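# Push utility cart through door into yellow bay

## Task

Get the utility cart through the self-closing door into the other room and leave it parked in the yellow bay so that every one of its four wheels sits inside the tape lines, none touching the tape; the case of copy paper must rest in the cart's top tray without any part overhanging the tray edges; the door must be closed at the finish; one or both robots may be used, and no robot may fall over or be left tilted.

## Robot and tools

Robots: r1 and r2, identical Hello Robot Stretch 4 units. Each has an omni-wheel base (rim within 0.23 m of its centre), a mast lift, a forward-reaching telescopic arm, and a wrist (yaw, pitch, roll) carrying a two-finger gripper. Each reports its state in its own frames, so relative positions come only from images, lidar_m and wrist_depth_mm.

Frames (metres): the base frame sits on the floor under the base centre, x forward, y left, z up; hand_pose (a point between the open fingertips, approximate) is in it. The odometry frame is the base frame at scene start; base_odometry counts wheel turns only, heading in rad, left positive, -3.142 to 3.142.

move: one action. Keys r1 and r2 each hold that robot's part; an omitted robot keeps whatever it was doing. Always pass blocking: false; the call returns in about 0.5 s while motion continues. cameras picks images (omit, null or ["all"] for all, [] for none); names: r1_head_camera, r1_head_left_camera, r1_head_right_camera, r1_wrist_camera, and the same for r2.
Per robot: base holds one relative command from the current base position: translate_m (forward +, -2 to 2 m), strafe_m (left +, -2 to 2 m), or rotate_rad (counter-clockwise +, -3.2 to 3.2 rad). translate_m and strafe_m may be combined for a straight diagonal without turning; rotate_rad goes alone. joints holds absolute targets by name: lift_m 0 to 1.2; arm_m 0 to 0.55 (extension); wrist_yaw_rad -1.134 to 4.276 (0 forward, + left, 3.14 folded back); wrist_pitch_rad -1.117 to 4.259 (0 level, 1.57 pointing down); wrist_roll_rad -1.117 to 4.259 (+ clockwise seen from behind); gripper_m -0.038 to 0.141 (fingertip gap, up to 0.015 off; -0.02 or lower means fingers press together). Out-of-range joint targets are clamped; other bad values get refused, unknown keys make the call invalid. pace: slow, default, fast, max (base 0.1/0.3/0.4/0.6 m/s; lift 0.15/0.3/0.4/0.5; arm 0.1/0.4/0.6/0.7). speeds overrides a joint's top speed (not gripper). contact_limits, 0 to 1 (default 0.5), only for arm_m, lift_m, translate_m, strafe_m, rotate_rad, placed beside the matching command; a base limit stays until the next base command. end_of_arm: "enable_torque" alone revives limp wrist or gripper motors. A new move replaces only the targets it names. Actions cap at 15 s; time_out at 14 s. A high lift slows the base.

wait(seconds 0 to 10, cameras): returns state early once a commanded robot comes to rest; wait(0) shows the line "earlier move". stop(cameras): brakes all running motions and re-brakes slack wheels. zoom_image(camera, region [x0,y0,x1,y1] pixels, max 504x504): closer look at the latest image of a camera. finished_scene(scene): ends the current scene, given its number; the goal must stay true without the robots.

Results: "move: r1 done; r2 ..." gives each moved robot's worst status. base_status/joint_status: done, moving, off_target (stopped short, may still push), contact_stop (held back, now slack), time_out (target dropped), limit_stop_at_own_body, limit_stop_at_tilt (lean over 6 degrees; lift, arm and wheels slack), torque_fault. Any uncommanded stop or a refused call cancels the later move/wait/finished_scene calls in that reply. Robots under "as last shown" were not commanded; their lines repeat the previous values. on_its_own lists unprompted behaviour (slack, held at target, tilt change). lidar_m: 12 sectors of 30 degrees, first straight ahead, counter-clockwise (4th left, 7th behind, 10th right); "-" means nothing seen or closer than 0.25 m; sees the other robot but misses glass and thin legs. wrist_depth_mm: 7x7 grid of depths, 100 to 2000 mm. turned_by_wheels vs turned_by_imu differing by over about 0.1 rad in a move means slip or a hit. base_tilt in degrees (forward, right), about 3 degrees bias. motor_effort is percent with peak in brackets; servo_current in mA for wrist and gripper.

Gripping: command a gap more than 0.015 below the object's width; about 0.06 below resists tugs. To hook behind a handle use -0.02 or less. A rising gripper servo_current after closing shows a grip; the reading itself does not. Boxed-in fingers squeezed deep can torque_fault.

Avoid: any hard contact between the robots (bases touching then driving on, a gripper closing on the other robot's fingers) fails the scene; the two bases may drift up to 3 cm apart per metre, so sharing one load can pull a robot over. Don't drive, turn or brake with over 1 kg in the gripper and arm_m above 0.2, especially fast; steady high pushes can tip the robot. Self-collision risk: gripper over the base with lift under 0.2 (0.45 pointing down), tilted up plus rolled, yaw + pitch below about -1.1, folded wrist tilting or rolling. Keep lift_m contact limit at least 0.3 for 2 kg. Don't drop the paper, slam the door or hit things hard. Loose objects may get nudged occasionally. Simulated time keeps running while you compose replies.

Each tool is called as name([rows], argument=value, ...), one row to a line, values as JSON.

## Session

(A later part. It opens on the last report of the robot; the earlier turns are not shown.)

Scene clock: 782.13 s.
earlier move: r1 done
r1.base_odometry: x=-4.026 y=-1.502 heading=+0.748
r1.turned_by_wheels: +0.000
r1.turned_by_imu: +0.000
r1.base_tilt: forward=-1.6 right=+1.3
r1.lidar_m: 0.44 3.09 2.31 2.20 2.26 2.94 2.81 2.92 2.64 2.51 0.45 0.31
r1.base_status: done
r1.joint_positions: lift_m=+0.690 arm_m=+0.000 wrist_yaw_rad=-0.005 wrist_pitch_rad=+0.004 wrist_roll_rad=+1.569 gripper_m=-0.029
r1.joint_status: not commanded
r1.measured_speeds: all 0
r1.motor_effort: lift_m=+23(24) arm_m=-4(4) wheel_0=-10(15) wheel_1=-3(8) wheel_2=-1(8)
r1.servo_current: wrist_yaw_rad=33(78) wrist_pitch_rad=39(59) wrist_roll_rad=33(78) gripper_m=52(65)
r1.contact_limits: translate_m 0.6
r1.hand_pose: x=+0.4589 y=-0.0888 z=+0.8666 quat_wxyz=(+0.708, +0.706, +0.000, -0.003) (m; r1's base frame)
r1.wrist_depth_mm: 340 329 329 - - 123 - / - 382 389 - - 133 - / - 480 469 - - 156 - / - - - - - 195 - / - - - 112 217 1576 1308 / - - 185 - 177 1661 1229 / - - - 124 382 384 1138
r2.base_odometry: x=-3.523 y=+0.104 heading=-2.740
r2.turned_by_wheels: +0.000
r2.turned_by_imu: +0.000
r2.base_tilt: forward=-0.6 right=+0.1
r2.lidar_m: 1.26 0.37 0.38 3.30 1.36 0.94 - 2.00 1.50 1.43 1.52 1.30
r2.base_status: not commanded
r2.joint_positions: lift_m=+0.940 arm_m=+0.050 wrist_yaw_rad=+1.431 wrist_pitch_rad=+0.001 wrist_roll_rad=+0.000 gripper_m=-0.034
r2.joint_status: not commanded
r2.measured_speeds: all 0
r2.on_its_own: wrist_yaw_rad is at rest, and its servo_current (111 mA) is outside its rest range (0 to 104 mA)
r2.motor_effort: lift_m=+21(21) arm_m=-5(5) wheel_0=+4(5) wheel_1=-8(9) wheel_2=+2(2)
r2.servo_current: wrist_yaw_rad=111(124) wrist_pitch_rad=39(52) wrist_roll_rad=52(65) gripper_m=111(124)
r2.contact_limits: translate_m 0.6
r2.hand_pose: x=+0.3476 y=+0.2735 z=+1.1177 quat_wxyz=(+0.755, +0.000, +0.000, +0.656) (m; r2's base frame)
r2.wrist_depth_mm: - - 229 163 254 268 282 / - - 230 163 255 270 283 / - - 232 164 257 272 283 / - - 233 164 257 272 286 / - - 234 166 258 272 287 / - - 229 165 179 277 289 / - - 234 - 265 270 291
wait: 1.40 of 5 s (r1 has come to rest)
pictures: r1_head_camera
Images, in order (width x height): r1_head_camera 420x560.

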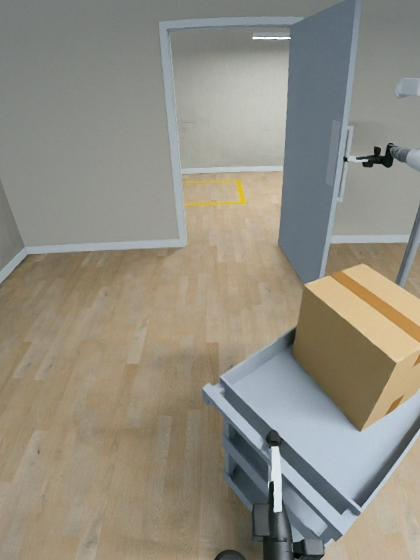

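move(r1={"base":{"translate_m":-1.1},"pace":"slow","contact_limits":{"translate_m":0.6}}, blocking=false, cameras=[])

wait(seconds=10, cameras=[])

wait(seconds=5, cameras=["r1_head_camera"])

Scene clock: 788.33 s.
move: r1 moving
r1.base_odometry: x=-4.035 y=-1.511 heading=+0.747
r1.turned_by_wheels: -0.001
r1.turned_by_imu: -0.001
r1.base_tilt: forward=-1.6 right=+1.3
r1.lidar_m: 0.43 3.11 2.32 2.20 2.24 2.87 2.79 2.91 2.63 2.52 0.45 0.31
r1.base_status: translate_m moving
r1.joint_positions: lift_m=+0.690 arm_m=+0.000 wrist_yaw_rad=-0.005 wrist_pitch_rad=+0.004 wrist_roll_rad=+1.569 gripper_m=-0.029
r1.joint_status: not commanded
r1.measured_speeds: translate_m=-0.048 strafe_m=+0.000 rotate_rad=+0.000 lift_m=+0.000 arm_m=+0.000 wrist_yaw_rad=+0.000 wrist_pitch_rad=+0.000 wrist_roll_rad=+0.000
r1.motor_effort: lift_m=+23(23) arm_m=-4(4) wheel_0=-11(12) wheel_1=-5(8) wheel_2=+5(6)
r1.servo_current: wrist_yaw_rad=59(59) wrist_pitch_rad=46(52) wrist_roll_rad=46(65) gripper_m=59(59)
r1.contact_limits: translate_m 0.6
r1.hand_pose: x=+0.4589 y=-0.0888 z=+0.8665 quat_wxyz=(+0.708, +0.706, +0.000, -0.003) (m; r1's base frame)
r1.wrist_depth_mm: 340 325 330 - - 124 - / - 382 392 - - 133 - / - 480 466 - - 156 - / - - - - - 195 - / - - - 112 219 1537 1308 / - - 185 - 177 1618 1229 / - - - 124 379 387 1138
r2.base_odometry: x=-3.523 y=+0.104 heading=-2.740
r2.turned_by_wheels: +0.000
r2.turned_by_imu: +0.000
r2.base_tilt: forward=-0.6 right=+0.0
r2.lidar_m: 1.26 0.38 0.38 3.29 1.38 0.93 - 2.01 1.48 1.43 1.55 1.31
r2.base_status: not commanded
r2.joint_positions: lift_m=+0.940 arm_m=+0.050 wrist_yaw_rad=+1.431 wrist_pitch_rad=+0.001 wrist_roll_rad=+0.000 gripper_m=-0.034
r2.joint_status: not commanded
r2.measured_speeds: all 0
r2.motor_effort: lift_m=+20(21) arm_m=-5(5) wheel_0=+5(5) wheel_1=-8(8) wheel_2=+1(2)
r2.servo_current: wrist_yaw_rad=104(117) wrist_pitch_rad=46(46) wrist_roll_rad=46(52) gripper_m=117(124)
r2.contact_limits: translate_m 0.6
r2.hand_pose: x=+0.3476 y=+0.2735 z=+1.1177 quat_wxyz=(+0.755, +0.000, +0.000, +0.656) (m; r2's base frame)
r2.wrist_depth_mm: - - 230 163 254 267 282 / - - 229 163 255 270 282 / - - 232 164 256 272 286 / - - 233 165 257 272 286 / - - 234 165 259 273 287 / - - 231 165 179 277 287 / - - 234 - 265 270 291
pictures: none
No camera images: "cameras" was empty.

Scene clock: 798.33 s.
earlier move: r1 moving
r1.base_odometry: x=-4.760 y=-2.182 heading=+0.748
r1.turned_by_wheels: +0.001
r1.turned_by_imu: +0.002
r1.base_tilt: forward=-1.6 right=+1.3
r1.lidar_m: 0.42 3.19 2.32 2.16 2.27 1.88 1.79 1.88 2.56 2.53 2.64 0.35
r1.base_status: translate_m moving
r1.joint_positions: lift_m=+0.690 arm_m=+0.000 wrist_yaw_rad=+0.003 wrist_pitch_rad=+0.005 wrist_roll_rad=+1.569 gripper_m=-0.029
r1.joint_status: not commanded
r1.measured_speeds: translate_m=-0.099 strafe_m=+0.001 rotate_rad=+0.001 lift_m=+0.000 arm_m=+0.000 wrist_yaw_rad=+0.000 wrist_pitch_rad=+0.000 wrist_roll_rad=+0.000
r1.motor_effort: lift_m=+23(23) arm_m=-4(4) wheel_0=-5(12) wheel_1=-4(8) wheel_2=+6(10)
r1.servo_current: wrist_yaw_rad=39(72) wrist_pitch_rad=46(52) wrist_roll_rad=33(72) gripper_m=46(59)
r1.contact_limits: translate_m 0.6
r1.hand_pose: x=+0.4596 y=-0.0866 z=+0.8665 quat_wxyz=(+0.708, +0.706, +0.003, -0.001) (m; r1's base frame)
r1.wrist_depth_mm: - 330 332 - 150 151 - / - 370 373 105 163 163 - / - 421 421 113 178 179 - / - 517 484 121 196 196 - / - - - 535 216 1661 - / - - - 198 180 1618 1308 / - - 181 135 178 136 1229
r2.base_odometry: x=-3.523 y=+0.104 heading=-2.740
r2.turned_by_wheels: +0.000
r2.turned_by_imu: +0.001
r2.base_tilt: forward=-0.6 right=+0.0
r2.lidar_m: 1.26 0.38 0.37 3.30 3.45 1.82 - 2.01 1.50 1.43 1.53 1.32
r2.base_status: not commanded
r2.joint_positions: lift_m=+0.940 arm_m=+0.050 wrist_yaw_rad=+1.431 wrist_pitch_rad=+0.001 wrist_roll_rad=+0.000 gripper_m=-0.034
r2.joint_status: not commanded
r2.measured_speeds: all 0
r2.motor_effort: lift_m=+20(21) arm_m=-5(5) wheel_0=+4(5) wheel_1=-8(9) wheel_2=+2(2)
r2.servo_current: wrist_yaw_rad=111(124) wrist_pitch_rad=39(52) wrist_roll_rad=39(65) gripper_m=111(124)
r2.contact_limits: translate_m 0.6
r2.hand_pose: x=+0.3476 y=+0.2735 z=+1.1177 quat_wxyz=(+0.755, +0.000, +0.000, +0.656) (m; r2's base frame)
r2.wrist_depth_mm: - - 229 162 254 268 282 / - - 230 163 256 270 282 / - - 232 164 257 270 283 / - - 233 164 258 271 286 / - - 235 166 258 273 286 / - - 229 165 180 276 289 / - - 233 - 265 271 290
wait: 10.00 s; no rest
pictures: none
No camera images: "cameras" was empty.

Scene clock: 800.10 s.
earlier move: r1 done
r1.base_odometry: x=-4.833 y=-2.250 heading=+0.748
r1.turned_by_wheels: +0.000
r1.turned_by_imu: +0.000
r1.base_tilt: forward=-1.5 right=+1.3
r1.lidar_m: 0.44 3.15 2.30 2.15 2.27 1.77 1.70 1.76 2.43 2.53 2.63 0.35
r1.base_status: done
r1.joint_positions: lift_m=+0.690 arm_m=+0.000 wrist_yaw_rad=+0.003 wrist_pitch_rad=+0.005 wrist_roll_rad=+1.569 gripper_m=-0.029
r1.joint_status: not commanded
r1.measured_speeds: all 0
r1.motor_effort: lift_m=+23(23) arm_m=-4(4) wheel_0=-4(12) wheel_1=-2(8) wheel_2=+3(10)
r1.servo_current: wrist_yaw_rad=39(72) wrist_pitch_rad=39(52) wrist_roll_rad=33(72) gripper_m=52(59)
r1.contact_limits: translate_m 0.6
r1.hand_pose: x=+0.4596 y=-0.0866 z=+0.8665 quat_wxyz=(+0.708, +0.706, +0.003, -0.001) (m; r1's base frame)
r1.wrist_depth_mm: - 338 340 - 152 157 - / - 370 375 107 167 167 - / - 415 421 115 181 181 - / - 500 477 130 197 197 - / - - - - 217 1618 - / - - - 199 182 1661 530 / - - 178 136 180 136 1229
r2.base_odometry: x=-3.523 y=+0.104 heading=-2.740
r2.turned_by_wheels: +0.000
r2.turned_by_imu: +0.000
r2.base_tilt: forward=-0.6 right=+0.0
r2.lidar_m: 1.26 0.38 0.38 3.29 3.44 1.91 - 2.01 1.51 1.44 1.49 1.29
r2.base_status: not commanded
r2.joint_positions: lift_m=+0.940 arm_m=+0.050 wrist_yaw_rad=+1.431 wrist_pitch_rad=+0.001 wrist_roll_rad=+0.000 gripper_m=-0.034
r2.joint_status: not commanded
r2.measured_speeds: all 0
r2.motor_effort: lift_m=+20(21) arm_m=-5(5) wheel_0=+4(5) wheel_1=-8(9) wheel_2=+2(2)
r2.servo_current: wrist_yaw_rad=98(124) wrist_pitch_rad=33(52) wrist_roll_rad=52(65) gripper_m=111(124)
r2.contact_limits: translate_m 0.6
r2.hand_pose: x=+0.3476 y=+0.2735 z=+1.1177 quat_wxyz=(+0.755, +0.000, +0.000, +0.656) (m; r2's base frame)
r2.wrist_depth_mm: - - 230 162 254 268 282 / - - 230 163 257 268 282 / - - 232 164 257 271 285 / - - 233 164 258 271 287 / - - 234 165 259 273 287 / - - 229 166 179 278 287 / - - 233 - 264 270 290
wait: 1.77 of 5 s (r1 has come to rest)
pictures: r1_head_camera
Images, in order (width x height): r1_head_camera 420x560.

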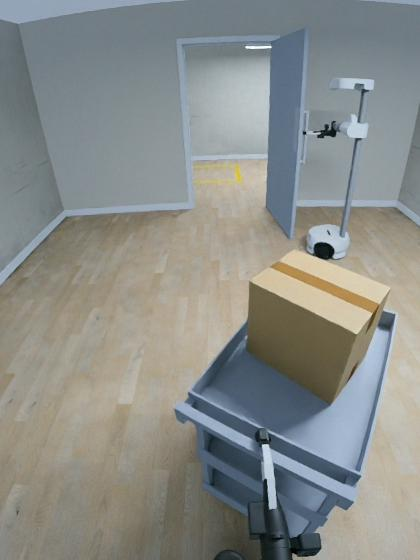

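move(r1={"base":{"translate_m":-1.05,"strafe_m":-0.08},"pace":"slow","contact_limits":{"translate_m":0.6}}, blocking=false, cameras=[])

wait(seconds=10, cameras=[])

wait(seconds=5, cameras=["r1_head_camera"])

Scene clock: 808.87 s.
move: r1 moving
r1.base_odometry: x=-4.841 y=-2.259 heading=+0.747
r1.turned_by_wheels: +0.000
r1.turned_by_imu: +0.000
r1.base_tilt: forward=-1.6 right=+1.3
r1.lidar_m: 0.42 3.17 2.29 2.15 2.27 1.75 1.66 1.75 2.38 2.54 2.61 0.37
r1.base_status: translate_m moving; strafe_m moving
r1.joint_positions: lift_m=+0.690 arm_m=+0.000 wrist_yaw_rad=+0.003 wrist_pitch_rad=+0.005 wrist_roll_rad=+1.569 gripper_m=-0.029
r1.joint_status: not commanded
r1.measured_speeds: translate_m=-0.049 strafe_m=-0.004 rotate_rad=+0.000 lift_m=+0.000 arm_m=+0.000 wrist_yaw_rad=+0.000 wrist_pitch_rad=+0.000 wrist_roll_rad=+0.000
r1.motor_effort: lift_m=+23(23) arm_m=-4(4) wheel_0=-2(8) wheel_1=-7(7) wheel_2=+8(9)
r1.servo_current: wrist_yaw_rad=72(72) wrist_pitch_rad=39(52) wrist_roll_rad=39(65) gripper_m=52(52)
r1.contact_limits: translate_m 0.6
r1.hand_pose: x=+0.4596 y=-0.0866 z=+0.8665 quat_wxyz=(+0.708, +0.706, +0.003, -0.001) (m; r1's base frame)
r1.wrist_depth_mm: - 342 342 102 153 156 - / - 370 373 108 168 167 - / - 415 415 119 181 182 - / - 488 473 130 198 199 - / - - - - 218 1618 - / - - - 199 182 1618 530 / - - 182 136 180 136 1229
r2: as last shown
r2.lidar_m: 1.26 0.39 0.38 3.30 3.48 1.95 - 2.04 1.51 1.43 1.53 1.33
r2.motor_effort: lift_m=+20(21) arm_m=-5(5) wheel_0=+4(5) wheel_1=-8(8) wheel_2=+1(2)
r2.servo_current: wrist_yaw_rad=111(117) wrist_pitch_rad=39(46) wrist_roll_rad=59(59) gripper_m=117(124)
r2.contact_limits: translate_m 0.6
r2.wrist_depth_mm: - - 229 162 254 267 282 / - - 231 163 257 268 282 / - - 231 163 257 270 285 / - - 233 164 258 273 286 / - - 235 166 259 273 287 / - - 230 166 179 277 287 / - - 234 - 265 268 290
pictures: none
No camera images: "cameras" was empty.

Scene clock: 818.87 s.
earlier move: r1 moving
r1.base_odometry: x=-5.512 y=-2.984 heading=+0.748
r1.turned_by_wheels: +0.001
r1.turned_by_imu: +0.004
r1.base_tilt: forward=-1.6 right=+1.3
r1.lidar_m: 0.37 0.46 2.33 2.26 1.05 0.74 0.71 0.74 1.01 2.46 2.54 0.42
r1.base_status: translate_m moving; strafe_m moving
r1.joint_positions: lift_m=+0.690 arm_m=+0.000 wrist_yaw_rad=+0.004 wrist_pitch_rad=+0.005 wrist_roll_rad=+1.569 gripper_m=-0.029
r1.joint_status: not commanded
r1.measured_speeds: translate_m=-0.099 strafe_m=-0.009 rotate_rad=+0.003 lift_m=+0.000 arm_m=+0.000 wrist_yaw_rad=+0.000 wrist_pitch_rad=+0.000 wrist_roll_rad=+0.000
r1.motor_effort: lift_m=+23(23) arm_m=-4(4) wheel_0=-2(8) wheel_1=-5(7) wheel_2=+8(11)
r1.servo_current: wrist_yaw_rad=59(72) wrist_pitch_rad=46(59) wrist_roll_rad=46(78) gripper_m=59(65)
r1.contact_limits: translate_m 0.6
r1.hand_pose: x=+0.4596 y=-0.0863 z=+0.8665 quat_wxyz=(+0.708, +0.706, +0.003, +0.000) (m; r1's base frame)
r1.wrist_depth_mm: - - - - 206 1499 1308 / - - - 154 212 - - / - 418 415 157 216 - - / - 433 433 424 221 - - / - 462 459 445 225 - - / - - 191 198 185 - - / - - 181 143 236 136 -
r2.base_odometry: x=-3.523 y=+0.104 heading=-2.740
r2.turned_by_wheels: +0.000
r2.turned_by_imu: +0.001
r2.base_tilt: forward=-0.7 right=+0.0
r2.lidar_m: 1.26 0.39 0.39 3.30 3.47 2.85 3.06 2.01 1.49 1.44 1.52 1.31
r2.base_status: not commanded
r2.joint_positions: lift_m=+0.940 arm_m=+0.050 wrist_yaw_rad=+1.431 wrist_pitch_rad=+0.001 wrist_roll_rad=+0.000 gripper_m=-0.034
r2.joint_status: not commanded
r2.measured_speeds: all 0
r2.motor_effort: lift_m=+20(21) arm_m=-5(5) wheel_0=+4(5) wheel_1=-8(9) wheel_2=+1(2)
r2.servo_current: wrist_yaw_rad=98(124) wrist_pitch_rad=39(52) wrist_roll_rad=52(65) gripper_m=117(124)
r2.contact_limits: translate_m 0.6
r2.hand_pose: x=+0.3476 y=+0.2735 z=+1.1177 quat_wxyz=(+0.755, +0.000, +0.000, +0.656) (m; r2's base frame)
r2.wrist_depth_mm: - - 229 162 253 267 282 / - - 230 163 256 270 283 / - - 232 163 257 271 285 / - - 233 164 257 272 287 / - - 234 166 258 274 287 / - - 230 165 179 276 287 / - - 232 - 265 270 289
wait: 10.00 s; no rest
pictures: none
No camera images: "cameras" was empty.

Scene clock: 820.17 s.
earlier move: r1 done
r1.base_odometry: x=-5.548 y=-3.023 heading=+0.748
r1.turned_by_wheels: +0.000
r1.turned_by_imu: +0.000
r1.base_tilt: forward=-1.6 right=+1.2
r1.lidar_m: 0.40 0.42 2.34 2.26 0.95 0.68 0.63 0.68 0.97 2.46 2.57 0.42
r1.base_status: done
r1.joint_positions: lift_m=+0.690 arm_m=+0.000 wrist_yaw_rad=+0.004 wrist_pitch_rad=+0.005 wrist_roll_rad=+1.569 gripper_m=-0.029
r1.joint_status: not commanded
r1.measured_speeds: all 0
r1.motor_effort: lift_m=+23(23) arm_m=-4(4) wheel_0=+0(8) wheel_1=-3(7) wheel_2=+6(11)
r1.servo_current: wrist_yaw_rad=52(72) wrist_pitch_rad=39(59) wrist_roll_rad=39(78) gripper_m=59(65)
r1.contact_limits: translate_m 0.6
r1.hand_pose: x=+0.4596 y=-0.0863 z=+0.8665 quat_wxyz=(+0.708, +0.706, +0.003, +0.000) (m; r1's base frame)
r1.wrist_depth_mm: - - - - 210 1576 1255 / - - - 574 213 216 - / - 415 415 410 217 - - / - 430 433 424 223 - - / - 455 459 449 227 - - / - 496 473 198 185 - - / - - 181 143 236 136 -
r2.base_odometry: x=-3.523 y=+0.104 heading=-2.740
r2.turned_by_wheels: +0.000
r2.turned_by_imu: +0.000
r2.base_tilt: forward=-0.7 right=+0.1
r2.lidar_m: 1.25 0.38 0.37 3.29 3.46 2.92 3.05 2.01 1.52 1.45 1.50 1.32
r2.base_status: not commanded
r2.joint_positions: lift_m=+0.940 arm_m=+0.050 wrist_yaw_rad=+1.431 wrist_pitch_rad=+0.001 wrist_roll_rad=+0.000 gripper_m=-0.034
r2.joint_status: not commanded
r2.measured_speeds: all 0
r2.motor_effort: lift_m=+20(21) arm_m=-5(5) wheel_0=+5(5) wheel_1=-8(9) wheel_2=+2(2)
r2.servo_current: wrist_yaw_rad=104(124) wrist_pitch_rad=39(52) wrist_roll_rad=59(65) gripper_m=111(124)
r2.contact_limits: translate_m 0.6
r2.hand_pose: x=+0.3476 y=+0.2735 z=+1.1177 quat_wxyz=(+0.755, +0.000, +0.000, +0.656) (m; r2's base frame)
r2.wrist_depth_mm: - - 230 162 253 267 282 / - - 230 163 257 270 282 / - - 231 164 257 271 285 / - - 233 164 259 272 286 / - - 234 166 259 273 287 / - - 230 165 179 277 289 / - - 233 - 265 270 291
wait: 1.30 of 5 s (r1 has come to rest)
pictures: r1_head_camera
Images, in order (width x height): r1_head_camera 420x560.

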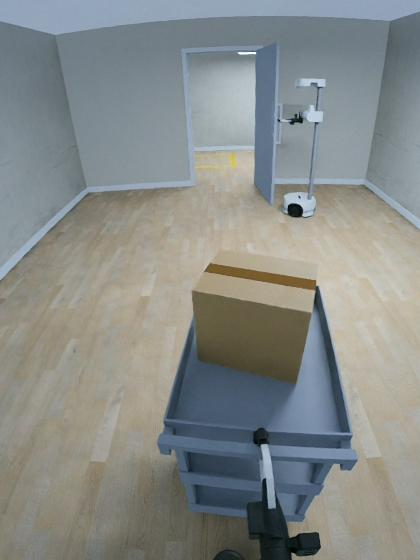

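move(r1={"base":{"translate_m":0.4,"strafe_m":-0.07},"pace":"slow","contact_limits":{"translate_m":0.6}}, blocking=false, cameras=[])

wait(seconds=7, cameras=["r1_head_camera"])

Scene clock: 835.80 s.
move: r1 moving
r1.base_odometry: x=-5.538 y=-3.016 heading=+0.749
r1.turned_by_wheels: +0.001
r1.turned_by_imu: +0.001
r1.base_tilt: forward=-1.6 right=+1.3
r1.lidar_m: 0.40 0.43 2.36 2.27 0.96 0.70 0.66 0.70 0.98 2.46 2.55 0.42
r1.base_status: translate_m moving; strafe_m moving
r1.joint_positions: lift_m=+0.690 arm_m=+0.000 wrist_yaw_rad=+0.004 wrist_pitch_rad=+0.005 wrist_roll_rad=+1.569 gripper_m=-0.029
r1.joint_status: not commanded
r1.measured_speeds: translate_m=+0.050 strafe_m=-0.009 rotate_rad=+0.001 lift_m=+0.000 arm_m=+0.000 wrist_yaw_rad=+0.000 wrist_pitch_rad=+0.000 wrist_roll_rad=+0.000
r1.motor_effort: lift_m=+23(23) arm_m=+4(4) wheel_0=+10(13) wheel_1=+5(8) wheel_2=-6(8)
r1.servo_current: wrist_yaw_rad=46(65) wrist_pitch_rad=46(52) wrist_roll_rad=26(65) gripper_m=52(59)
r1.contact_limits: translate_m 0.6
r1.hand_pose: x=+0.4596 y=-0.0863 z=+0.8665 quat_wxyz=(+0.708, +0.706, +0.003, +0.000) (m; r1's base frame)
r1.wrist_depth_mm: - - - - 207 1618 - / - - - 154 211 - - / - 413 418 156 215 - - / - 430 430 159 219 - - / - 452 455 163 224 - - / - 492 216 197 227 - - / - - 182 142 234 137 -
r2: as last shown
r2.base_tilt: forward=-0.7 right=+0.0
r2.lidar_m: 1.25 0.38 0.38 3.29 3.47 2.87 3.04 1.97 1.48 1.44 1.51 1.30
r2.motor_effort: lift_m=+20(21) arm_m=-5(5) wheel_0=+4(5) wheel_1=-8(9) wheel_2=+1(2)
r2.servo_current: wrist_yaw_rad=98(117) wrist_pitch_rad=39(46) wrist_roll_rad=46(59) gripper_m=117(124)
r2.contact_limits: translate_m 0.6
r2.wrist_depth_mm: - - 229 162 253 268 282 / - - 230 163 255 268 282 / - - 232 163 257 270 283 / - - 233 164 257 271 286 / - - 235 165 258 273 286 / - - 229 165 179 277 289 / - - 233 - 265 271 291
pictures: none
No camera images: "cameras" was empty.

Scene clock: 840.63 s.
earlier move: r1 done
r1.base_odometry: x=-5.207 y=-2.802 heading=+0.747
r1.turned_by_wheels: -0.001
r1.turned_by_imu: -0.004
r1.base_tilt: forward=-1.6 right=+1.3
r1.lidar_m: 0.39 0.39 2.42 2.34 1.52 1.11 1.04 1.10 1.54 2.39 2.48 0.40
r1.base_status: done
r1.joint_positions: lift_m=+0.690 arm_m=+0.000 wrist_yaw_rad=-0.006 wrist_pitch_rad=+0.005 wrist_roll_rad=+1.569 gripper_m=-0.029
r1.joint_status: not commanded
r1.measured_speeds: all 0
r1.motor_effort: lift_m=+23(23) arm_m=+4(4) wheel_0=+0(13) wheel_1=+1(8) wheel_2=-7(13)
r1.servo_current: wrist_yaw_rad=59(72) wrist_pitch_rad=52(52) wrist_roll_rad=59(72) gripper_m=52(59)
r1.contact_limits: translate_m 0.6
r1.hand_pose: x=+0.4587 y=-0.0892 z=+0.8665 quat_wxyz=(+0.708, +0.706, -0.001, -0.004) (m; r1's base frame)
r1.wrist_depth_mm: - - - - 236 1537 1182 / - - - - 235 1661 1229 / - - - - 232 - - / - 427 430 430 230 - - / - 439 442 213 229 - - / - 449 188 198 183 - - / - 455 459 140 224 128 -
r2.base_odometry: x=-3.523 y=+0.104 heading=-2.740
r2.turned_by_wheels: +0.000
r2.turned_by_imu: +0.001
r2.base_tilt: forward=-0.6 right=+0.0
r2.lidar_m: 1.26 0.37 0.37 3.31 3.46 2.51 2.83 1.99 1.51 1.44 1.52 1.30
r2.base_status: not commanded
r2.joint_positions: lift_m=+0.940 arm_m=+0.050 wrist_yaw_rad=+1.431 wrist_pitch_rad=+0.001 wrist_roll_rad=+0.000 gripper_m=-0.034
r2.joint_status: not commanded
r2.measured_speeds: all 0
r2.on_its_own: wrist_yaw_rad is at rest, and its servo_current (117 mA) is outside its rest range (0 to 104 mA)
r2.motor_effort: lift_m=+21(21) arm_m=-5(5) wheel_0=+4(5) wheel_1=-8(9) wheel_2=+1(2)
r2.servo_current: wrist_yaw_rad=117(117) wrist_pitch_rad=39(46) wrist_roll_rad=52(65) gripper_m=117(124)
r2.contact_limits: translate_m 0.6
r2.hand_pose: x=+0.3476 y=+0.2735 z=+1.1177 quat_wxyz=(+0.755, +0.000, +0.000, +0.656) (m; r2's base frame)
r2.wrist_depth_mm: - - 229 162 253 270 282 / - - 230 163 257 268 282 / - - 232 163 257 271 285 / - - 233 164 257 272 287 / - - 234 165 258 272 287 / - - 230 166 179 274 289 / - - 233 - 264 270 291
wait: 4.83 of 7 s (r1 has come to rest)
pictures: r1_head_camera
Images, in order (width x height): r1_head_camera 420x560.

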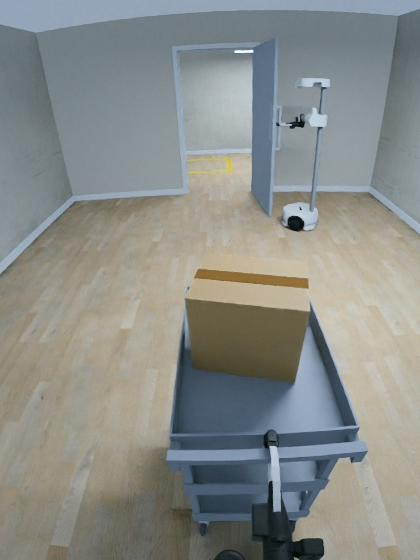

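move(r1={"base":{"translate_m":0.4,"strafe_m":0.025},"pace":"slow","contact_limits":{"translate_m":0.6}}, blocking=false, cameras=[])

wait(seconds=7, cameras=["r1_head_camera"])

Scene clock: 848.20 s.
move: r1 moving
r1.base_odometry: x=-5.199 y=-2.793 heading=+0.747
r1.turned_by_wheels: +0.000
r1.turned_by_imu: -0.001
r1.base_tilt: forward=-1.6 right=+1.3
r1.lidar_m: 0.38 0.39 2.42 2.32 1.54 1.11 1.07 1.13 1.55 2.38 2.47 0.42
r1.base_status: translate_m moving; strafe_m moving
r1.joint_positions: lift_m=+0.690 arm_m=+0.000 wrist_yaw_rad=-0.006 wrist_pitch_rad=+0.005 wrist_roll_rad=+1.569 gripper_m=-0.029
r1.joint_status: not commanded
r1.measured_speeds: translate_m=+0.048 strafe_m=+0.003 rotate_rad=+0.000 lift_m=+0.000 arm_m=+0.000 wrist_yaw_rad=+0.000 wrist_pitch_rad=+0.000 wrist_roll_rad=+0.000
r1.motor_effort: lift_m=+23(23) arm_m=+4(4) wheel_0=+1(3) wheel_1=+4(5) wheel_2=-11(12)
r1.servo_current: wrist_yaw_rad=65(72) wrist_pitch_rad=39(52) wrist_roll_rad=39(59) gripper_m=52(59)
r1.contact_limits: translate_m 0.6
r1.hand_pose: x=+0.4587 y=-0.0892 z=+0.8665 quat_wxyz=(+0.708, +0.706, -0.001, -0.004) (m; r1's base frame)
r1.wrist_depth_mm: - - - - 237 1499 1229 / - - - - 235 1618 1229 / - - - - 234 - - / - 430 430 433 230 - - / - 436 442 211 228 - - / - 452 188 198 182 - - / - 459 459 140 224 128 -
r2.base_odometry: x=-3.523 y=+0.104 heading=-2.740
r2.turned_by_wheels: +0.000
r2.turned_by_imu: +0.000
r2.base_tilt: forward=-0.6 right=+0.1
r2.lidar_m: 1.25 0.38 0.39 3.29 3.47 2.49 2.80 2.00 1.51 1.41 1.51 1.29
r2.base_status: not commanded
r2.joint_positions: lift_m=+0.940 arm_m=+0.050 wrist_yaw_rad=+1.431 wrist_pitch_rad=+0.001 wrist_roll_rad=+0.000 gripper_m=-0.034
r2.joint_status: not commanded
r2.measured_speeds: all 0
r2.motor_effort: lift_m=+21(21) arm_m=-5(5) wheel_0=+5(5) wheel_1=-8(8) wheel_2=+2(2)
r2.servo_current: wrist_yaw_rad=98(117) wrist_pitch_rad=39(39) wrist_roll_rad=39(59) gripper_m=111(117)
r2.contact_limits: translate_m 0.6
r2.hand_pose: x=+0.3476 y=+0.2735 z=+1.1177 quat_wxyz=(+0.755, +0.000, +0.000, +0.656) (m; r2's base frame)
r2.wrist_depth_mm: - - 229 162 253 268 282 / - - 231 163 256 270 283 / - - 232 163 256 271 285 / - - 233 164 257 272 286 / - - 233 165 258 273 289 / - - 229 166 180 277 289 / - - 233 - 265 272 291
pictures: none
No camera images: "cameras" was empty.

Scene clock: 853.00 s.
earlier move: r1 done
r1.base_odometry: x=-4.931 y=-2.512 heading=+0.747
r1.turned_by_wheels: +0.000
r1.turned_by_imu: -0.003
r1.base_tilt: forward=-1.6 right=+1.3
r1.lidar_m: 0.39 0.41 2.40 2.28 2.09 1.52 1.43 1.51 2.06 2.41 2.48 0.43
r1.base_status: done
r1.joint_positions: lift_m=+0.690 arm_m=+0.000 wrist_yaw_rad=-0.006 wrist_pitch_rad=+0.005 wrist_roll_rad=+1.569 gripper_m=-0.029
r1.joint_status: not commanded
r1.measured_speeds: all 0
r1.motor_effort: lift_m=+23(23) arm_m=+4(4) wheel_0=+0(5) wheel_1=+2(7) wheel_2=-6(13)
r1.servo_current: wrist_yaw_rad=59(78) wrist_pitch_rad=52(52) wrist_roll_rad=52(72) gripper_m=46(59)
r1.contact_limits: translate_m 0.6
r1.hand_pose: x=+0.4587 y=-0.0892 z=+0.8665 quat_wxyz=(+0.708, +0.706, -0.001, -0.004) (m; r1's base frame)
r1.wrist_depth_mm: - - - - 233 1576 1229 / - - - - 232 1661 - / - - - 544 229 - - / - 430 427 427 229 - - / - 442 442 209 229 - - / - 455 186 166 182 - - / - 459 466 165 224 128 -
r2.base_odometry: x=-3.523 y=+0.104 heading=-2.740
r2.turned_by_wheels: +0.000
r2.turned_by_imu: +0.001
r2.base_tilt: forward=-0.7 right=+0.1
r2.lidar_m: 1.24 0.38 0.39 3.30 3.48 2.11 - 2.02 1.47 1.44 1.53 1.31
r2.base_status: not commanded
r2.joint_positions: lift_m=+0.940 arm_m=+0.050 wrist_yaw_rad=+1.431 wrist_pitch_rad=+0.001 wrist_roll_rad=+0.000 gripper_m=-0.034
r2.joint_status: not commanded
r2.measured_speeds: all 0
r2.motor_effort: lift_m=+20(21) arm_m=-5(5) wheel_0=+4(5) wheel_1=-8(9) wheel_2=+1(2)
r2.servo_current: wrist_yaw_rad=104(117) wrist_pitch_rad=33(46) wrist_roll_rad=39(59) gripper_m=117(124)
r2.contact_limits: translate_m 0.6
r2.hand_pose: x=+0.3476 y=+0.2735 z=+1.1177 quat_wxyz=(+0.755, +0.000, +0.000, +0.656) (m; r2's base frame)
r2.wrist_depth_mm: - - 229 162 255 268 281 / - - 230 163 256 270 282 / - - 231 164 258 271 282 / - - 233 164 256 271 286 / - - 234 166 258 273 289 / - - 229 165 179 277 289 / - - 234 - 264 270 290
wait: 4.80 of 7 s (r1 has come to rest)
pictures: r1_head_camera
Images, in order (width x height): r1_head_camera 420x560.

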